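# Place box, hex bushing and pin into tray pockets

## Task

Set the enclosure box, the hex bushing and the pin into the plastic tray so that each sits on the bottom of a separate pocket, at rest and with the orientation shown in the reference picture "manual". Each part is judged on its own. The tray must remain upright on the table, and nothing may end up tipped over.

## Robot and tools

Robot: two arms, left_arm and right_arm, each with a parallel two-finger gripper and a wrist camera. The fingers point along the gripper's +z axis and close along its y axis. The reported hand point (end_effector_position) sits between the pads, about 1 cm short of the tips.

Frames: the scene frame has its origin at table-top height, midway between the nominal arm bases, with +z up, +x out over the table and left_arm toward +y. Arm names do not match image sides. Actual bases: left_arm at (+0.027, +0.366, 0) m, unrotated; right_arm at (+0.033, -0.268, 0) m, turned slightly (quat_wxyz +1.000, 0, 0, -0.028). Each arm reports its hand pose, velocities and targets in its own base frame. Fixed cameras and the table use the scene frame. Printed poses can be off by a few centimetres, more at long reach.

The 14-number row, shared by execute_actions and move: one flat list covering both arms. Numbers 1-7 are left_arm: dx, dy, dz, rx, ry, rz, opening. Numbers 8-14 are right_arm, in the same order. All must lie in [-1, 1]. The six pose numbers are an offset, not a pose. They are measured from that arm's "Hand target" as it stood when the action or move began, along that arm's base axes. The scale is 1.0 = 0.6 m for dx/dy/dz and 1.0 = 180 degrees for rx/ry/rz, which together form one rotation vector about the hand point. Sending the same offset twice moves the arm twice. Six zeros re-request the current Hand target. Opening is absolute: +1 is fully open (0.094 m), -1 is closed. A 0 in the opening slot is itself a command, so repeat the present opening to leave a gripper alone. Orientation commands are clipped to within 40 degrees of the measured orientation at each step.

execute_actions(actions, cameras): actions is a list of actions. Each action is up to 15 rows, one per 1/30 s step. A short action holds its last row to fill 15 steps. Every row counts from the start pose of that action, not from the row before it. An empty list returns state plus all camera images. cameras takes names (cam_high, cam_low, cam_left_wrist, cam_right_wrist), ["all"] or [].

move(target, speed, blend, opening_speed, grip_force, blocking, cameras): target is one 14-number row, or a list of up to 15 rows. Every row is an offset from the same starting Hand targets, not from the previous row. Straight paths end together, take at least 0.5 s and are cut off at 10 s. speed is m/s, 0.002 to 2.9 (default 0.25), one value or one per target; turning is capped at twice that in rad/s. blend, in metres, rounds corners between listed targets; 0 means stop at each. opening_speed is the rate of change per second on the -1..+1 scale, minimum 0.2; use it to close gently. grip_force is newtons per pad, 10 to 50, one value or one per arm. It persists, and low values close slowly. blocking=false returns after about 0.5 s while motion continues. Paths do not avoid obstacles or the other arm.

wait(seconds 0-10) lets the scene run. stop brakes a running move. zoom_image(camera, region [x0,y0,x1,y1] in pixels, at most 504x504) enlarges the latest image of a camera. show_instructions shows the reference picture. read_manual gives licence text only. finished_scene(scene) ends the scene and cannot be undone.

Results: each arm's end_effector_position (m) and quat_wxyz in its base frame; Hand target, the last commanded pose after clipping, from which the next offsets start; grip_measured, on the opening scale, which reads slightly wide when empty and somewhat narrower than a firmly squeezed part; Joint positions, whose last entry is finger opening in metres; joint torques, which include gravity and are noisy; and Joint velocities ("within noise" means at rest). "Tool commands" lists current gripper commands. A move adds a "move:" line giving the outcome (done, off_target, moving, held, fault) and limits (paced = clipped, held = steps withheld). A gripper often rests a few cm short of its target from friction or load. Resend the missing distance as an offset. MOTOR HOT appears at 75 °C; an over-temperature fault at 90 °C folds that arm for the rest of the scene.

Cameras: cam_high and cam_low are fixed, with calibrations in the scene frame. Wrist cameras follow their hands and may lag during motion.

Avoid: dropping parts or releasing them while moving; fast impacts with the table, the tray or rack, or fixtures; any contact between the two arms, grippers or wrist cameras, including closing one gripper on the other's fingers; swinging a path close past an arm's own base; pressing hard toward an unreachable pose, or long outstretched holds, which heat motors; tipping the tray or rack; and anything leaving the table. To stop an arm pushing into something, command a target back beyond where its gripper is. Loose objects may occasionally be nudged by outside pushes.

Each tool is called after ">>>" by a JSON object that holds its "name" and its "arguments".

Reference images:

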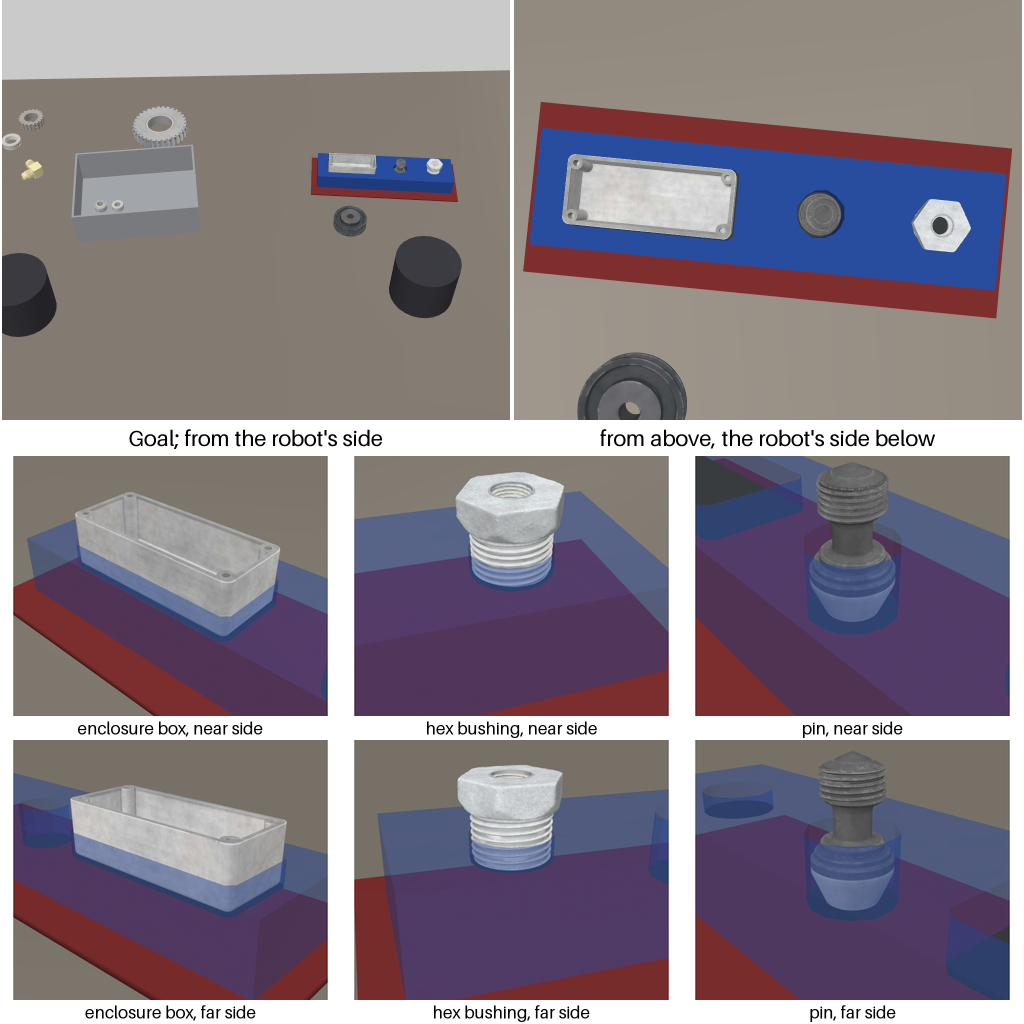

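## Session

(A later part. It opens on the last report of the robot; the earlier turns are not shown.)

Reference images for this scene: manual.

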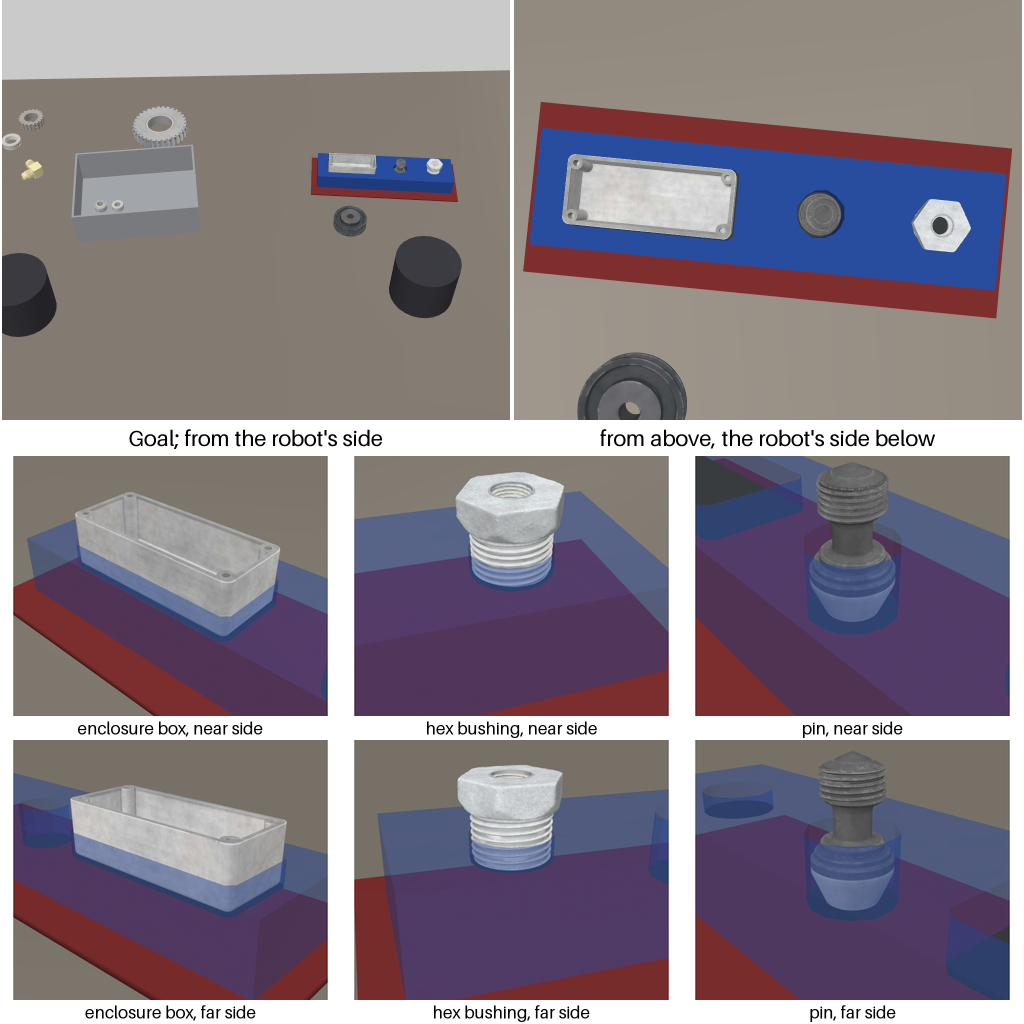

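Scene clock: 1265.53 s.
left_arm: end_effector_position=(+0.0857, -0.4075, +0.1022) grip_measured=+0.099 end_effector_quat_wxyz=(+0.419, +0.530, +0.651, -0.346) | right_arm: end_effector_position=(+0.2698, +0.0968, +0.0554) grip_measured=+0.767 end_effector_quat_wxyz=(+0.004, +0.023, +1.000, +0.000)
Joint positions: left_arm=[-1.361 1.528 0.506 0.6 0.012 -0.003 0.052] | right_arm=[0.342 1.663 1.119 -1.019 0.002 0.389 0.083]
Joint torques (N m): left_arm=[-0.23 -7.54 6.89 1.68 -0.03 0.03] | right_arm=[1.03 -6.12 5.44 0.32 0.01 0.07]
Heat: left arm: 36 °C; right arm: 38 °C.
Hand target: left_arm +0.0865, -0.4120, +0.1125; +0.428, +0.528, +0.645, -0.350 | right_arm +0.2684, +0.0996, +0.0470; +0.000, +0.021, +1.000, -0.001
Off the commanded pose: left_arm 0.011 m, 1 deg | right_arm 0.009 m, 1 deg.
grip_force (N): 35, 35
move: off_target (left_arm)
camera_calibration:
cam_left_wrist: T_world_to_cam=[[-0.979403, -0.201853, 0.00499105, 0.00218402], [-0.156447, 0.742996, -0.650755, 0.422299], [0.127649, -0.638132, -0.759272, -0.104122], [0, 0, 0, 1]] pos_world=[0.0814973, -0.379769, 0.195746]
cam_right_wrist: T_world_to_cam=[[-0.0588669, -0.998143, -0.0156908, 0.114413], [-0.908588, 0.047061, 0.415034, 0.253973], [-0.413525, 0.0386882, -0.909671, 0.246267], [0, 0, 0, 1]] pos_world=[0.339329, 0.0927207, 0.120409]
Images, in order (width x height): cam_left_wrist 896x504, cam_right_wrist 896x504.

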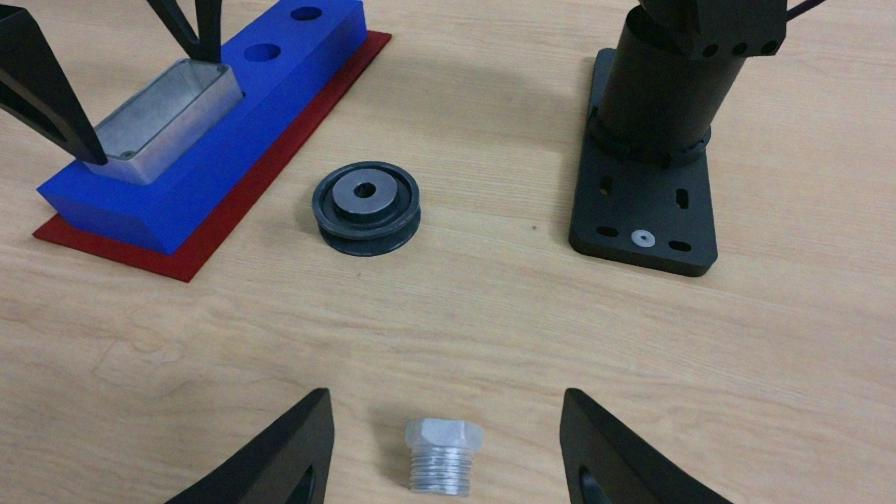

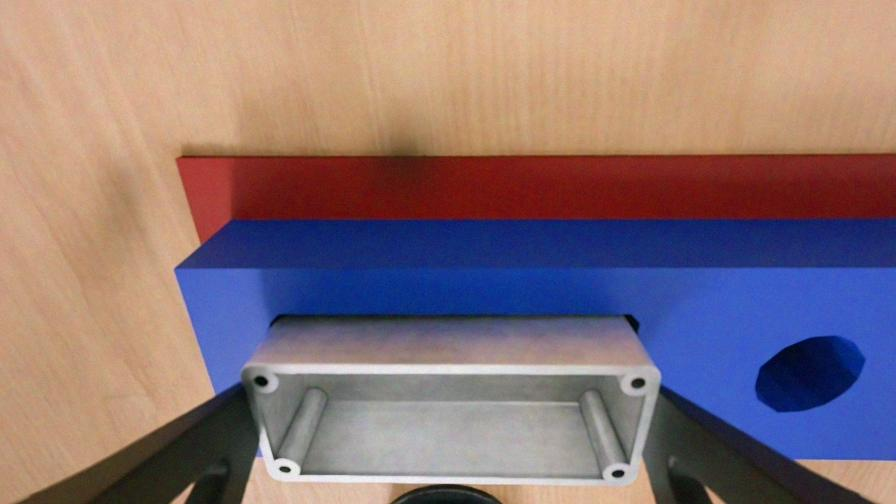

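>>> {"name": "move", "arguments": {"target": [0, 0, 0, 0, 0, 0, 0.1, 0, 0, -0.0108, 0, 0, 0, 0.5], "speed": 0.03, "cameras": ["cam_left_wrist", "cam_right_wrist"]}}

>>> {"name": "zoom_image", "arguments": {"camera": "cam_left_wrist", "region": [60, 40, 260, 200]}}

Scene clock: 1273.90 s.
left_arm: end_effector_position=(+0.0857, -0.4075, +0.1022) grip_measured=+0.099 end_effector_quat_wxyz=(+0.419, +0.530, +0.651, -0.346) | right_arm: end_effector_position=(+0.2697, +0.0967, +0.0534) grip_measured=+0.767 end_effector_quat_wxyz=(+0.004, +0.023, +1.000, +0.000)
Joint positions: left_arm=[-1.361 1.528 0.506 0.6 0.012 -0.003 0.052] | right_arm=[0.342 1.664 1.112 -1.01 0.002 0.389 0.083]
Joint torques (N m): left_arm=[-0.23 -7.53 6.89 1.68 -0.02 0.03] | right_arm=[0.94 -5.6 4.46 0.5 0.01 0.09]
Heat: left arm: 36 °C; right arm: 38 °C.
Hand target: left_arm +0.0865, -0.4120, +0.1125; +0.428, +0.528, +0.645, -0.350 | right_arm +0.2683, +0.0996, +0.0404; +0.000, +0.021, +1.000, -0.001
Off the commanded pose: left_arm 0.011 m, 1 deg | right_arm 0.013 m, 1 deg.
grip_force (N): 35, 35
move: off_target (left_arm, right_arm)
camera_calibration:
cam_left_wrist: T_world_to_cam=[[-0.979403, -0.201853, 0.00499105, 0.00218402], [-0.156447, 0.742996, -0.650755, 0.422299], [0.127649, -0.638132, -0.759272, -0.104122], [0, 0, 0, 1]] pos_world=[0.0814973, -0.379769, 0.195746]
cam_right_wrist: T_world_to_cam=[[-0.0588678, -0.998145, -0.0154992, 0.114254], [-0.908809, 0.0471621, 0.414537, 0.254842], [-0.413037, 0.0384888, -0.9099, 0.24429], [0, 0, 0, 1]] pos_world=[0.339229, 0.0926209, 0.118409]
Images, in order (width x height): cam_left_wrist 896x504, cam_right_wrist 896x504.

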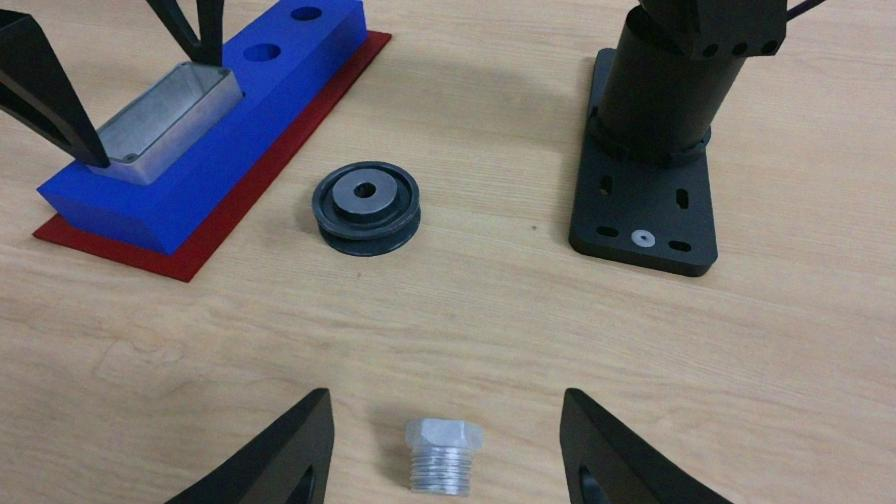

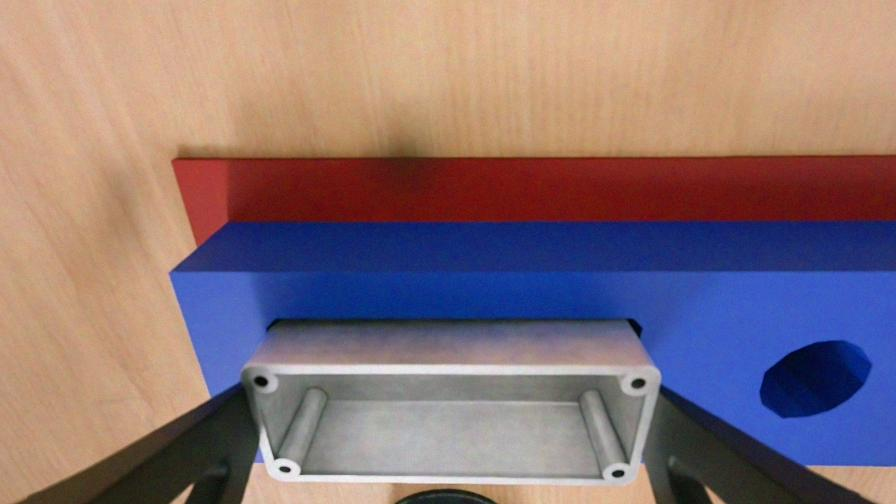

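Scaled by 2.520 from the camera's 896x504 image, which has a finer 1280x720 frame.

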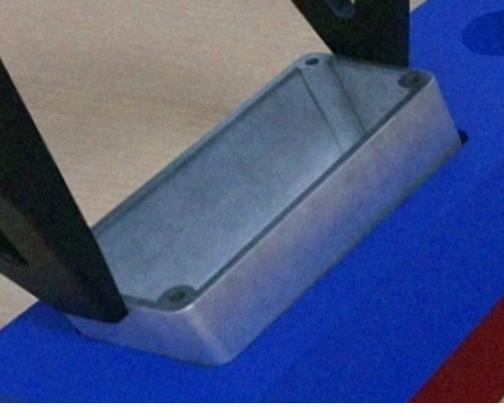

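>>> {"name": "move", "arguments": {"target": [[0, 0, 0, 0, 0, 0, 0.1, 0.0025, 0, 0, 0, 0, 0, 0.5], [0, 0, 0, 0, 0, 0, 0.1, 0.0042, 0, 0, 0, 0, 0, 0.5]], "speed": 0.02, "cameras": ["cam_left_wrist", "cam_right_wrist"]}}

>>> {"name": "zoom_image", "arguments": {"camera": "cam_left_wrist", "region": [60, 40, 260, 200]}}

Scene clock: 1280.33 s.
left_arm: end_effector_position=(+0.0857, -0.4075, +0.1022) grip_measured=+0.099 end_effector_quat_wxyz=(+0.419, +0.530, +0.651, -0.346) | right_arm: end_effector_position=(+0.2696, +0.0967, +0.0532) grip_measured=+0.767 end_effector_quat_wxyz=(+0.004, +0.023, +1.000, +0.000)
Joint positions: left_arm=[-1.361 1.528 0.506 0.6 0.012 -0.003 0.052] | right_arm=[0.342 1.665 1.112 -1.01 0.002 0.389 0.083]
Joint torques (N m): left_arm=[-0.23 -7.54 6.9 1.68 -0.03 0.03] | right_arm=[0.64 -4.89 5.29 0.48 0.03 0.05]
Heat: left arm: 36 °C; right arm: 38 °C.
Hand target: left_arm +0.0865, -0.4120, +0.1125; +0.428, +0.528, +0.645, -0.350 | right_arm +0.2708, +0.0996, +0.0405; +0.000, +0.021, +1.000, -0.001
Off the commanded pose: left_arm 0.011 m, 1 deg | right_arm 0.013 m, 1 deg.
grip_force (N): 35, 35
move: off_target (left_arm, right_arm)
camera_calibration:
cam_left_wrist: T_world_to_cam=[[-0.979403, -0.201853, 0.00499105, 0.00218402], [-0.156447, 0.742996, -0.650755, 0.422299], [0.127649, -0.638132, -0.759272, -0.104122], [0, 0, 0, 1]] pos_world=[0.0814973, -0.379769, 0.195746]
cam_right_wrist: T_world_to_cam=[[-0.0588434, -0.998152, -0.0151409, 0.114201], [-0.908494, 0.0472594, 0.415217, 0.254728], [-0.413734, 0.0381881, -0.909596, 0.244337], [0, 0, 0, 1]] pos_world=[0.33923, 0.092621, 0.11821]
Images, in order (width x height): cam_left_wrist 896x504, cam_right_wrist 896x504.

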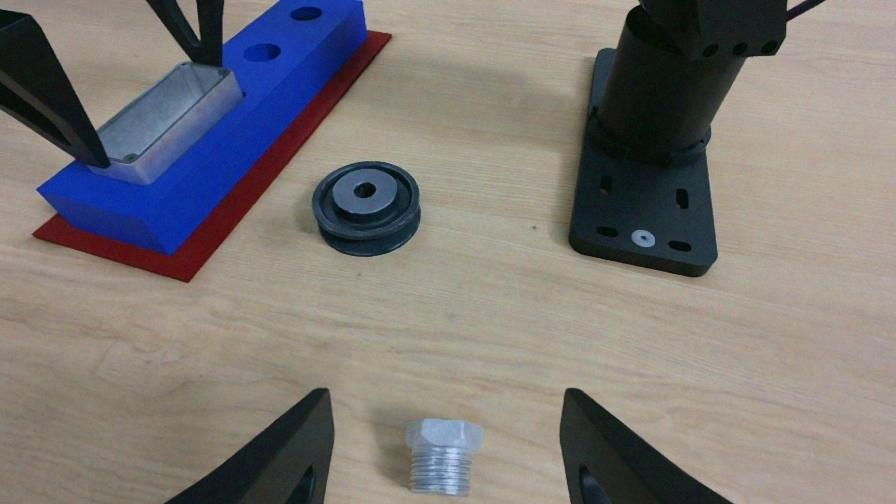

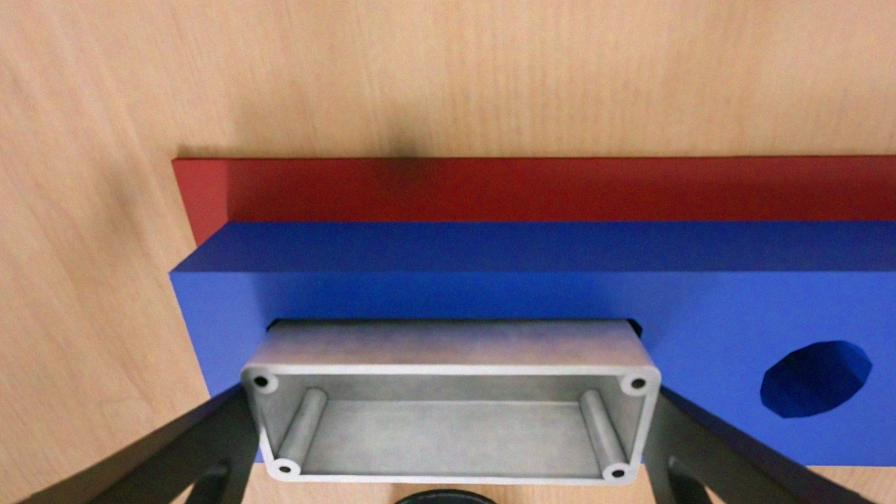

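Scaled by 2.520 from the camera's 896x504 image, which has a finer 1280x720 frame.

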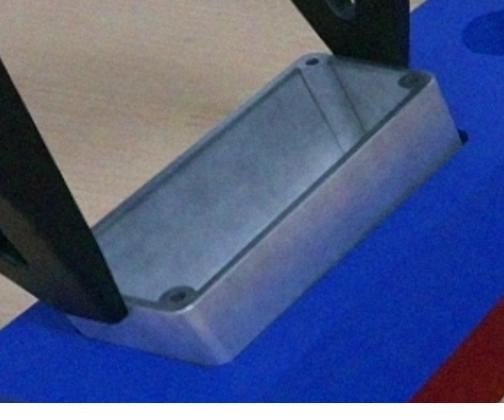

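>>> {"name": "move", "arguments": {"target": [[0, 0, 0, 0, 0, 0, 0.1, -0.0017, 0, 0.0125, 0, 0, 0, 0.5], [0, 0, 0, 0, 0, 0, 0.1, -0.0017, 0, 0.0125, 0, 0, 0, 0.95], [0, 0, 0, 0, 0, 0, 0.1, -0.0017, 0, 0.12, 0, 0, 0, 0.95]], "speed": [0.05, 0.05, 0.15], "opening_speed": 0.8, "cameras": ["cam_left_wrist", "cam_right_wrist"]}}

>>> {"name": "zoom_image", "arguments": {"camera": "cam_left_wrist", "region": [380, 390, 510, 504]}}

>>> {"name": "zoom_image", "arguments": {"camera": "cam_left_wrist", "region": [60, 40, 260, 200]}}

Scene clock: 1297.37 s.
left_arm: end_effector_position=(+0.0857, -0.4075, +0.1021) grip_measured=+0.099 end_effector_quat_wxyz=(+0.419, +0.530, +0.651, -0.346) | right_arm: end_effector_position=(+0.2691, +0.0966, +0.1028) grip_measured=+0.947 end_effector_quat_wxyz=(-0.008, +0.023, +1.000, -0.004)
Joint positions: left_arm=[-1.361 1.528 0.506 0.599 0.012 -0.003 0.052] | right_arm=[0.342 1.647 1.294 -1.236 0.002 0.389 0.091]
Joint torques (N m): left_arm=[-0.23 -7.53 6.87 1.68 -0.03 0.03] | right_arm=[0.8 -9.06 9.28 -0.13 0 0.05]
Heat: left arm: 36 °C; right arm: 39 °C.
Hand target: left_arm +0.0865, -0.4120, +0.1124; +0.428, +0.528, +0.645, -0.349 | right_arm +0.2698, +0.0996, +0.1125; +0.000, +0.021, +1.000, -0.001
Off the commanded pose: left_arm 0.011 m, 1 deg | right_arm 0.010 m, 1 deg.
grip_force (N): 35, 35
move: off_target (left_arm)
camera_calibration:
cam_left_wrist: T_world_to_cam=[[-0.979401, -0.201863, 0.0049185, 0.00219506], [-0.156452, 0.743229, -0.650487, 0.42227], [0.127654, -0.637858, -0.759501, -0.10405], [0, 0, 0, 1]] pos_world=[0.0814973, -0.379769, 0.195645]
cam_right_wrist: T_world_to_cam=[[-0.0591259, -0.998236, -0.00538465, 0.113873], [-0.898006, 0.0508318, 0.437037, 0.228205], [-0.435993, 0.0306756, -0.899427, 0.294914], [0, 0, 0, 1]] pos_world=[0.340242, 0.0930253, 0.166132]
Images, in order (width x height): cam_left_wrist 896x504, cam_right_wrist 896x504.

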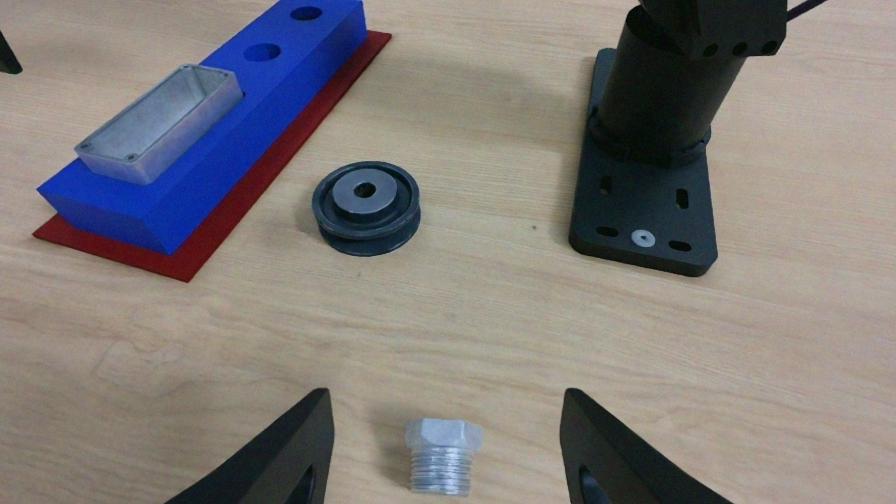

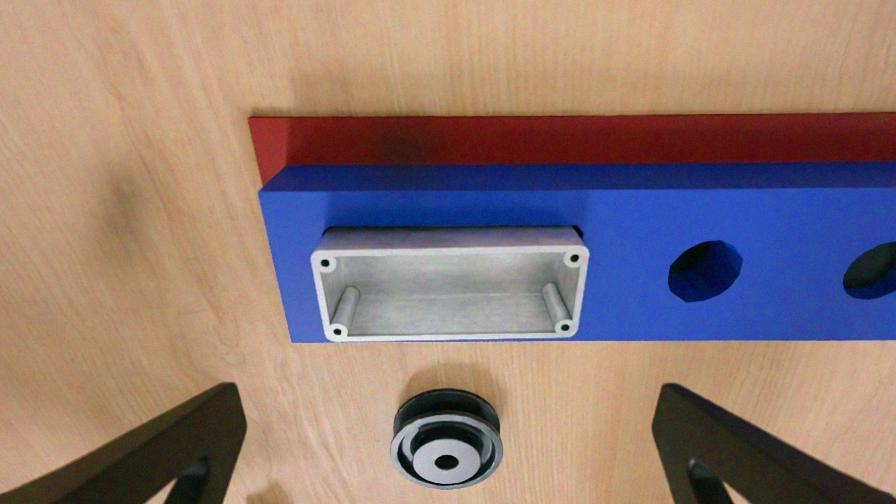

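Scaled by 3.877 from the camera's 896x504 image, which has a finer 1280x720 frame.

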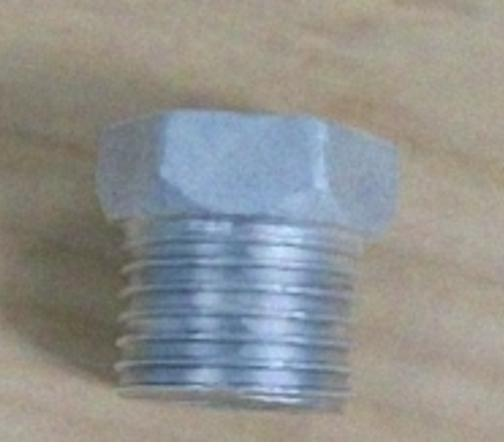

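Scaled by 2.520 from the camera's 896x504 image, which has a finer 1280x720 frame.

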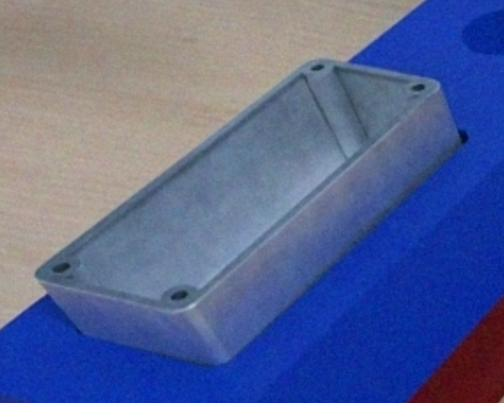

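>>> {"name": "move", "arguments": {"target": [[0.002, -0.02, 0.0, 0.4297, 0.0895, 0, 0.1, 0, 0, 0, 0, 0, 0, 0.95], [0.0043, -0.0325, -0.09, 0.4297, 0.0895, 0, 0.1, 0, 0, 0, 0, 0, 0, 0.95]], "speed": [0.45, 0.15], "blend": [0.02, 0], "cameras": ["cam_left_wrist"]}}

Scene clock: 1326.47 s.
left_arm: end_effector_position=(+0.0904, -0.4294, +0.0574) grip_measured=+0.099 end_effector_quat_wxyz=(-0.060, +0.626, +0.776, +0.041) | right_arm: end_effector_position=(+0.2690, +0.0965, +0.1028) grip_measured=+0.947 end_effector_quat_wxyz=(-0.009, +0.023, +1.000, -0.004)
Joint positions: left_arm=[-1.361 2.45 2.283 -1.547 0.012 -0.002 0.052] | right_arm=[0.342 1.647 1.294 -1.237 0.002 0.389 0.091]
Joint torques (N m): left_arm=[-0.57 -14.32 6.95 -0.45 -0.04 -0.01] | right_arm=[0.75 -8.99 9.25 -0.09 0 0.07]
Heat: left arm: 36 °C; right arm: 39 °C.
Hand target: left_arm +0.0891, -0.4315, +0.0585; -0.083, +0.628, +0.771, +0.064 | right_arm +0.2698, +0.0996, +0.1125; +0.000, +0.021, +1.000, -0.001
Off the commanded pose: left_arm 0.003 m, 4 deg | right_arm 0.010 m, 1 deg.
joint sent to its limit (left arm) — joint 4 (wrist pitch), lower limit. The joint targets are off in orientation, not in position.
grip_force (N): 35, 35
move: off_target (left_arm)
camera_calibration:
cam_left_wrist: T_world_to_cam=[[-0.97752, -0.210687, 0.00812051, -0.001628], [-0.171366, 0.816341, 0.551562, 0.374046], [-0.122836, 0.537771, -0.834094, 0.379121], [0, 0, 0, 1]] pos_world=[0.109077, -0.509573, 0.109926]
Images, in order (width x height): cam_left_wrist 896x504.

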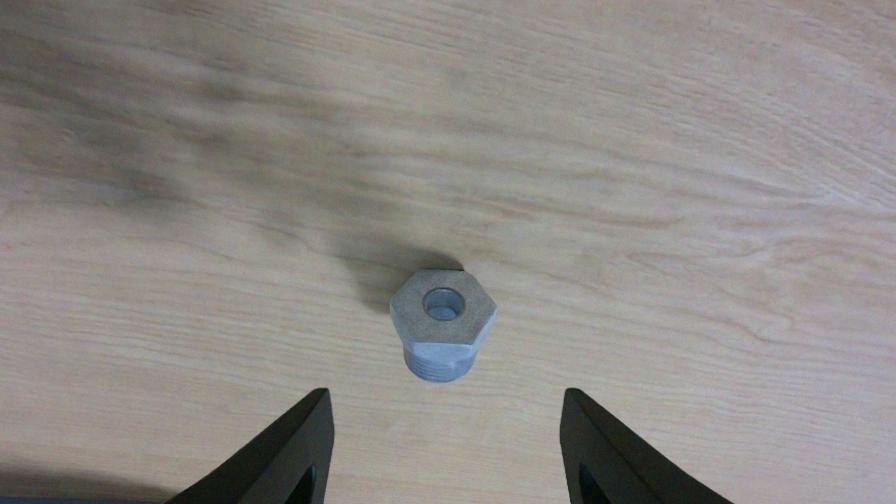

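>>> {"name": "move", "arguments": {"target": [[0, 0, -0.0642, 0, 0, 0, 0.1, 0, 0, 0, 0, 0, 0, 0.95], [0, 0, -0.0642, 0, 0, 0, -0.7, 0, 0, 0, 0, 0, 0, 0.95]], "speed": 0.1, "opening_speed": 1.0, "cameras": ["cam_left_wrist"]}}

Scene clock: 1340.93 s.
left_arm: end_effector_position=(+0.0898, -0.4265, +0.0240) grip_measured=-0.396 end_effector_quat_wxyz=(-0.087, +0.624, +0.774, +0.063) | right_arm: end_effector_position=(+0.2690, +0.0965, +0.1028) grip_measured=+0.947 end_effector_quat_wxyz=(-0.009, +0.023, +1.000, -0.004)
Joint positions: left_arm=[-1.361 2.538 2.299 -1.547 0.012 -0.002 0.028] | right_arm=[0.342 1.647 1.294 -1.237 0.002 0.389 0.091]
Joint torques (N m): left_arm=[-0.58 -13.96 6.84 -0.41 -0.04 -0.01] | right_arm=[0.83 -9.09 9.4 -0.09 0.03 0.06]
Heat: left arm: 37 °C; right arm: 39 °C.
Hand target: left_arm +0.0892, -0.4314, +0.0199; -0.083, +0.628, +0.771, +0.064 | right_arm +0.2698, +0.0996, +0.1125; +0.000, +0.021, +1.000, -0.001
Off the commanded pose: left_arm 0.006 m, 1 deg | right_arm 0.010 m, 1 deg.
grip_force (N): 35, 35
move: done
camera_calibration:
cam_left_wrist: T_world_to_cam=[[-0.97743, -0.211128, 0.0075224, -0.00145149], [-0.162831, 0.775569, 0.609901, 0.370376], [-0.134601, 0.59491, -0.792442, 0.374107], [0, 0, 0, 1]] pos_world=[0.109245, -0.510118, 0.0705764]
Images, in order (width x height): cam_left_wrist 896x504.

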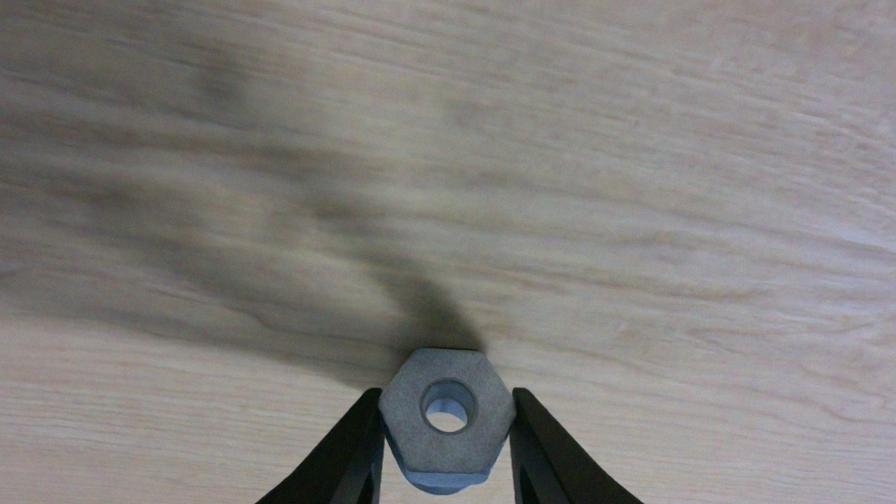

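>>> {"name": "move", "arguments": {"target": [[0, 0, 0, 0, 0, 0, 0.0, 0, 0, 0, 0, 0, 0, 0.95], [-0.0007, 0.0035, -0.0117, 0, 0, 0, 0.0, 0, 0, 0, 0, 0, 0, 0.95], [-0.0007, 0.0035, -0.0117, 0, 0, 0, -0.7, 0, 0, 0, 0, 0, 0, 0.95]], "speed": 0.06, "opening_speed": 1.0, "cameras": ["cam_left_wrist", "cam_high"]}}

Scene clock: 1351.93 s.
left_arm: end_effector_position=(+0.0904, -0.4291, +0.0193) grip_measured=-0.395 end_effector_quat_wxyz=(-0.083, +0.624, +0.774, +0.060) | right_arm: end_effector_position=(+0.2690, +0.0965, +0.1028) grip_measured=+0.947 end_effector_quat_wxyz=(-0.009, +0.023, +1.000, -0.004)
Joint positions: left_arm=[-1.361 2.538 2.283 -1.52 0.012 -0.002 0.028] | right_arm=[0.342 1.647 1.294 -1.237 0.002 0.389 0.091]
Joint torques (N m): left_arm=[-0.58 -15.01 4.33 -0.27 -0.04 0] | right_arm=[0.77 -9.02 9.32 -0.08 0.02 0.06]
Heat: left arm: 37 °C; right arm: 39 °C.
Hand target: left_arm +0.0887, -0.4294, +0.0129; -0.083, +0.628, +0.771, +0.064 | right_arm +0.2698, +0.0996, +0.1125; +0.000, +0.021, +1.000, -0.001
Off the commanded pose: left_arm 0.007 m, 1 deg | right_arm 0.010 m, 1 deg.
grip_force (N): 35, 35
move: done
camera_calibration:
cam_left_wrist: T_world_to_cam=[[-0.977437, -0.21109, 0.00758716, -0.00146033], [-0.164243, 0.782121, 0.601092, 0.378442], [-0.132818, 0.586284, -0.799144, 0.368332], [0, 0, 0, 1]] pos_world=[0.10965, -0.512242, 0.0668834]
Images, in order (width x height): cam_high 896x504, cam_left_wrist 896x504.

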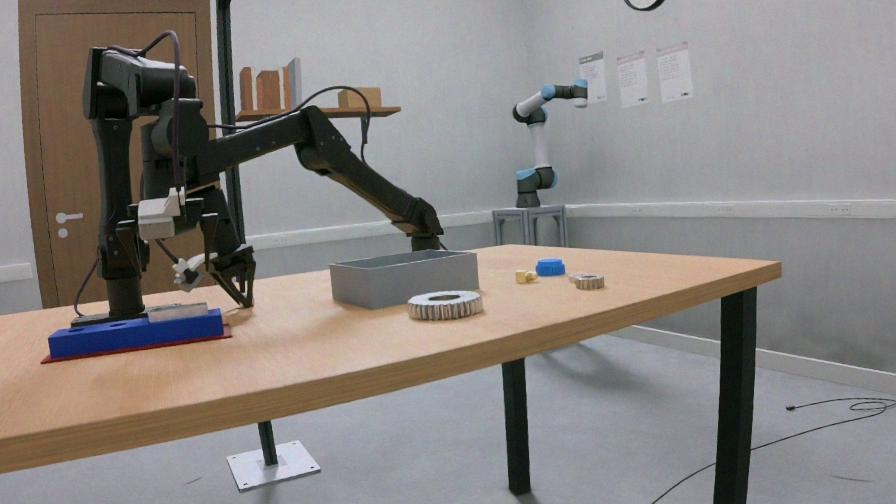

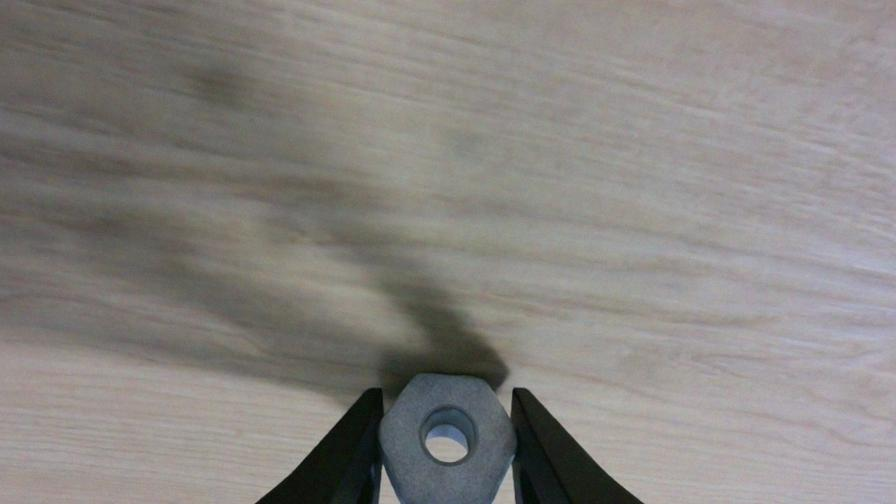

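>>> {"name": "move", "arguments": {"target": [[-0.0067, 0.0417, 0.0833, 0, 0, 0, -0.7, 0, 0, 0, 0, 0, 0, 0.95], [-0.0037, 0.0323, 0.1618, -0.4895, -0.102, 0, -0.7, 0, 0, 0, 0, 0, 0, 0.95], [-0.0012, 0.0223, 0.0702, -0.4895, -0.102, 0, -0.7, 0, 0, 0, 0, 0, 0, 0.95], [-0.0012, 0.0223, 0.036, -0.4895, -0.102, 0, -0.7, 0, 0, 0, 0, 0, 0, 0.95]], "speed": [0.15, 0.5, 0.2, 0.05], "blend": [0.02, 0.01, 0.005, 0], "cameras": ["cam_left_wrist", "cam_high"]}}

>>> {"name": "zoom_image", "arguments": {"camera": "cam_high", "region": [215, 240, 325, 320]}}

Scene clock: 1377.40 s.
left_arm: end_effector_position=(+0.0871, -0.4134, +0.0298) grip_measured=-0.396 end_effector_quat_wxyz=(+0.475, +0.499, +0.611, -0.390) | right_arm: end_effector_position=(+0.2690, +0.0965, +0.1028) grip_measured=+0.947 end_effector_quat_wxyz=(-0.009, +0.023, +1.000, -0.004)
Joint positions: left_arm=[-1.361 2.128 0.396 1.485 0.011 -0.001 0.028] | right_arm=[0.342 1.647 1.294 -1.237 0.002 0.389 0.091]
Joint torques (N m): left_arm=[-0.01 -6.22 2.69 2.56 0 0.01] | right_arm=[0.85 -8.99 9.35 -0.1 0 0.05]
Heat: left arm: 37 °C; right arm: 40 °C.
Hand target: left_arm +0.0880, -0.4160, +0.0345; +0.488, +0.492, +0.601, -0.398 | right_arm +0.2698, +0.0996, +0.1125; +0.000, +0.021, +1.000, -0.001
Off the commanded pose: left_arm 0.005 m, 2 deg | right_arm 0.010 m, 1 deg.
grip_force (N): 35, 35
move: done
camera_calibration:
cam_left_wrist: T_world_to_cam=[[-0.979509, -0.201395, 0.00168722, 0.00298153], [-0.129138, 0.621608, -0.77261, 0.330868], [0.154551, -0.756996, -0.634879, -0.218285], [0, 0, 0, 1]] pos_world=[0.0793843, -0.37031, 0.117043]
Images, in order (width x height): cam_high 896x504, cam_left_wrist 896x504.

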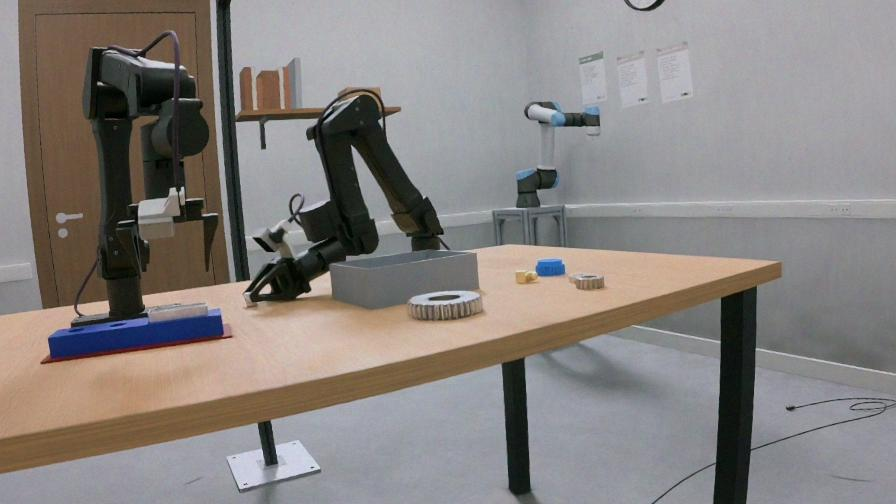

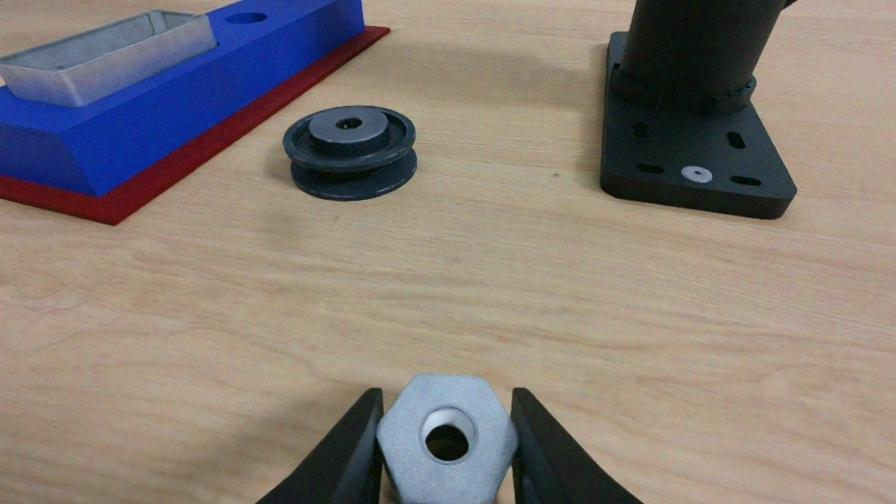

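Scaled by 4.582 from the camera's 896x504 image, which has a finer 1280x720 frame.

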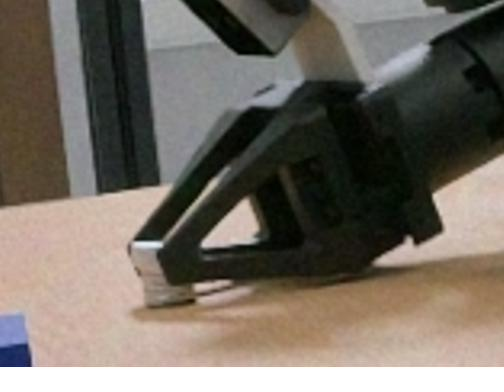

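>>> {"name": "move", "arguments": {"target": [0, 0, -0.005, 0, 0, 0, -0.7, 0, 0, 0, 0, 0, 0, 0.95], "speed": 0.03, "cameras": ["cam_high"]}}

>>> {"name": "zoom_image", "arguments": {"camera": "cam_high", "region": [230, 270, 290, 320]}}

Scene clock: 1389.03 s.
left_arm: end_effector_position=(+0.0876, -0.4155, +0.0293) grip_measured=-0.396 end_effector_quat_wxyz=(+0.475, +0.498, +0.611, -0.391) | right_arm: end_effector_position=(+0.2690, +0.0965, +0.1028) grip_measured=+0.947 end_effector_quat_wxyz=(-0.009, +0.023, +1.000, -0.004)
Joint positions: left_arm=[-1.361 2.136 0.405 1.486 0.011 -0.001 0.028] | right_arm=[0.342 1.647 1.294 -1.237 0.002 0.389 0.091]
Joint torques (N m): left_arm=[0.01 -5.42 2.21 2.71 0.01 0.01] | right_arm=[0.84 -9.09 9.33 -0.09 0.03 0.02]
Heat: left arm: 36 °C; right arm: 40 °C.
Hand target: left_arm +0.0880, -0.4160, +0.0314; +0.488, +0.492, +0.601, -0.398 | right_arm +0.2698, +0.0996, +0.1125; +0.000, +0.021, +1.000, -0.001
Off the commanded pose: left_arm 0.002 m, 2 deg | right_arm 0.010 m, 1 deg.
grip_force (N): 35, 35
move: done
Images, in order (width x height): cam_high 896x504.

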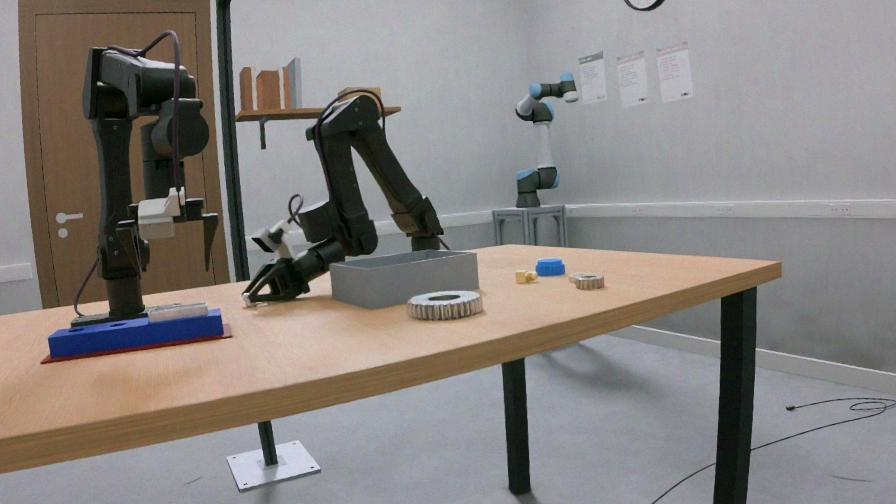

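Scaled by 8.400 from the camera's 896x504 image, which has a finer 1280x720 frame.

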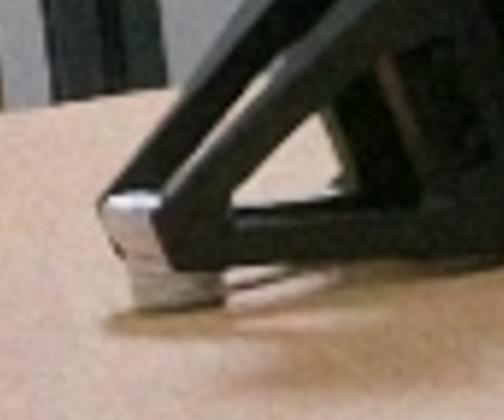

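>>> {"name": "move", "arguments": {"target": [[0, 0, 0.004, 0, 0, 0, -0.7, 0, 0, 0, 0, 0, 0, 0.95], [0, 0, 0.004, 0, 0, 0, 0.2, 0, 0, 0, 0, 0, 0, 0.95], [0, 0, 0.17, 0, 0, 0, 0.2, 0, 0, 0, 0, 0, 0, 0.4], [0.2583, 0.5483, 0.1477, 0.3214, 0.0328, -0.0578, 0.2, -0.328, 0.1407, 0.0292, 0.0889, -0.1205, 0.4211, 0.4]], "speed": [0.05, 0.1, 0.2, 0.45], "blend": [0, 0, 0.03, 0], "opening_speed": 0.8, "cameras": ["cam_left_wrist", "cam_right_wrist", "cam_high"]}}

Scene clock: 1462.90 s.
left_arm: end_effector_position=(+0.2412, -0.0868, +0.1165) grip_measured=+0.199 end_effector_quat_wxyz=(+0.122, +0.696, +0.698, -0.118) | right_arm: end_effector_position=(+0.0739, +0.1834, +0.1334) grip_measured=+0.403 end_effector_quat_wxyz=(+0.167, -0.588, +0.781, +0.131)
Joint positions: left_arm=[-0.113 1.447 1.111 -1.188 0.339 1.447 0.056] | right_arm=[1.107 0.856 0.79 -1.085 -0.083 -0.165 0.066]
Joint torques (N m): left_arm=[0.42 -4.7 7.32 -0.11 0.29 0.04] | right_arm=[0.73 -1.32 6.22 1 0.02 -0.04]
Heat: left arm: 40 °C; right arm: 40 °C.
Hand target: left_arm +0.2430, -0.0870, +0.1201; +0.123, +0.696, +0.696, -0.123 | right_arm +0.0730, +0.1840, +0.1300; +0.172, -0.592, +0.776, +0.131
Off the commanded pose: left_arm 0.004 m, 1 deg | right_arm 0.004 m, 1 deg.
grip_force (N): 35, 35
move: done; blend cut to 0 m at target 3
camera_calibration:
cam_left_wrist: T_world_to_cam=[[-0.999951, -0.00318413, -0.00941831, 0.243006], [-0.00409568, 0.995138, 0.098407, 0.115508], [0.00905918, 0.0984407, -0.995102, 0.211551], [0, 0, 0, 1]] pos_world=[0.24155, -0.134998, 0.201437]
cam_right_wrist: T_world_to_cam=[[0.959587, -0.280212, -0.0259707, -0.0150607], [-0.28009, -0.959938, 0.00831399, 0.232043], [-0.0272599, -0.000703872, -0.999628, 0.223516], [0, 0, 0, 1]] pos_world=[0.0855378, 0.218684, 0.221113]
Images, in order (width x height): cam_high 896x504, cam_left_wrist 896x504, cam_right_wrist 896x504.

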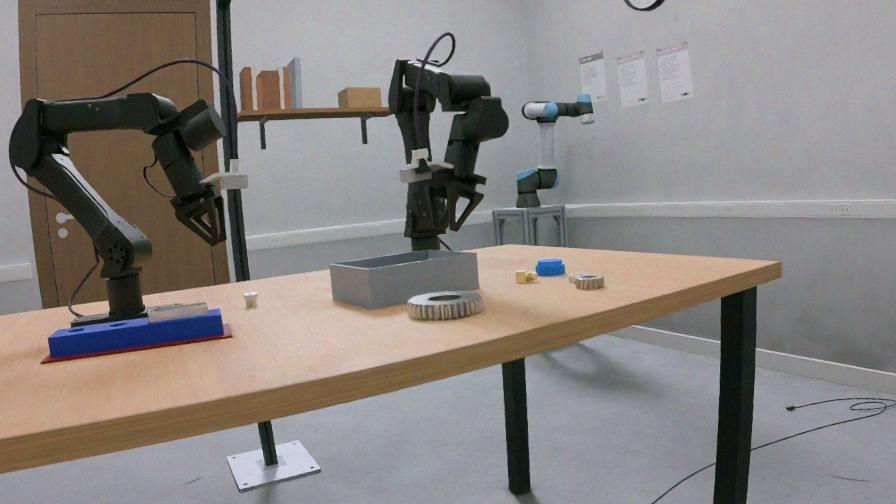

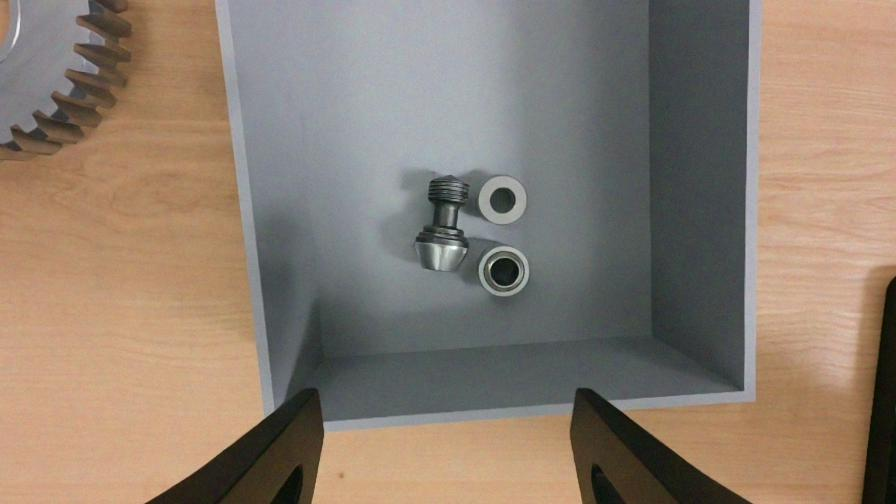

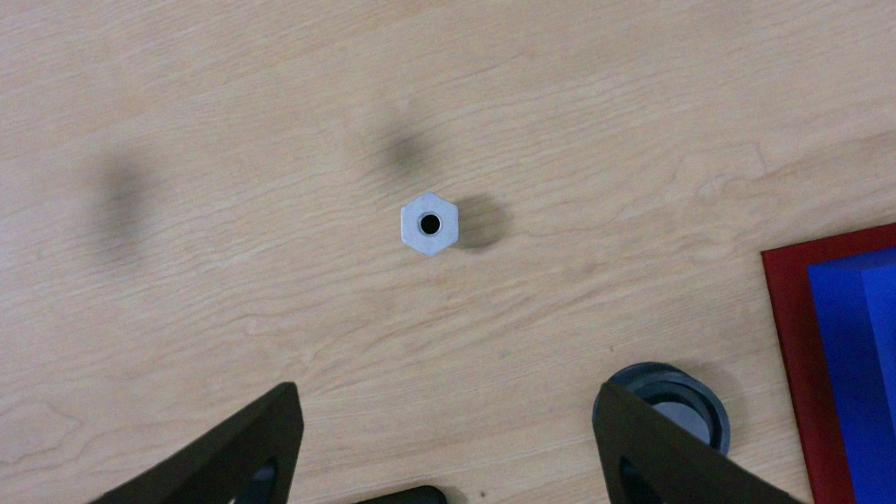

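>>> {"name": "zoom_image", "arguments": {"camera": "cam_left_wrist", "region": [380, 150, 560, 310]}}

>>> {"name": "zoom_image", "arguments": {"camera": "cam_right_wrist", "region": [380, 170, 500, 270]}}

Scaled by 2.800 from the camera's 896x504 image, which has a finer 1280x720 frame.

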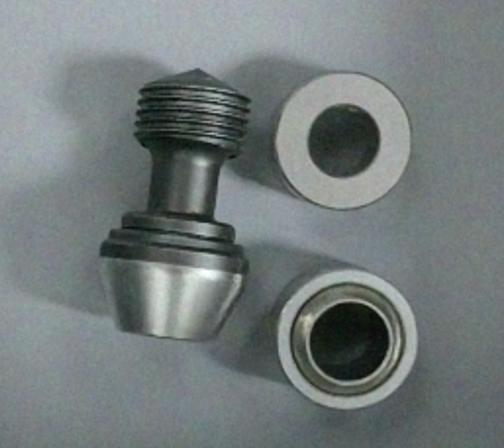

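Scaled by 4.200 from the camera's 896x504 image, which has a finer 1280x720 frame.

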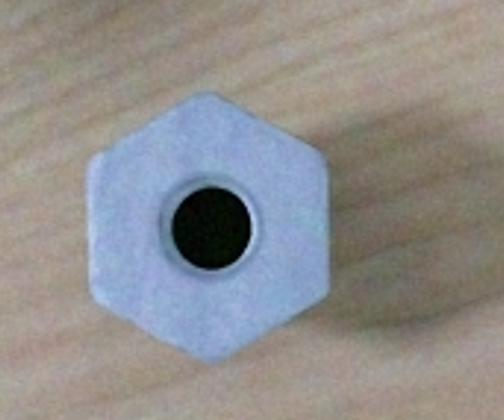

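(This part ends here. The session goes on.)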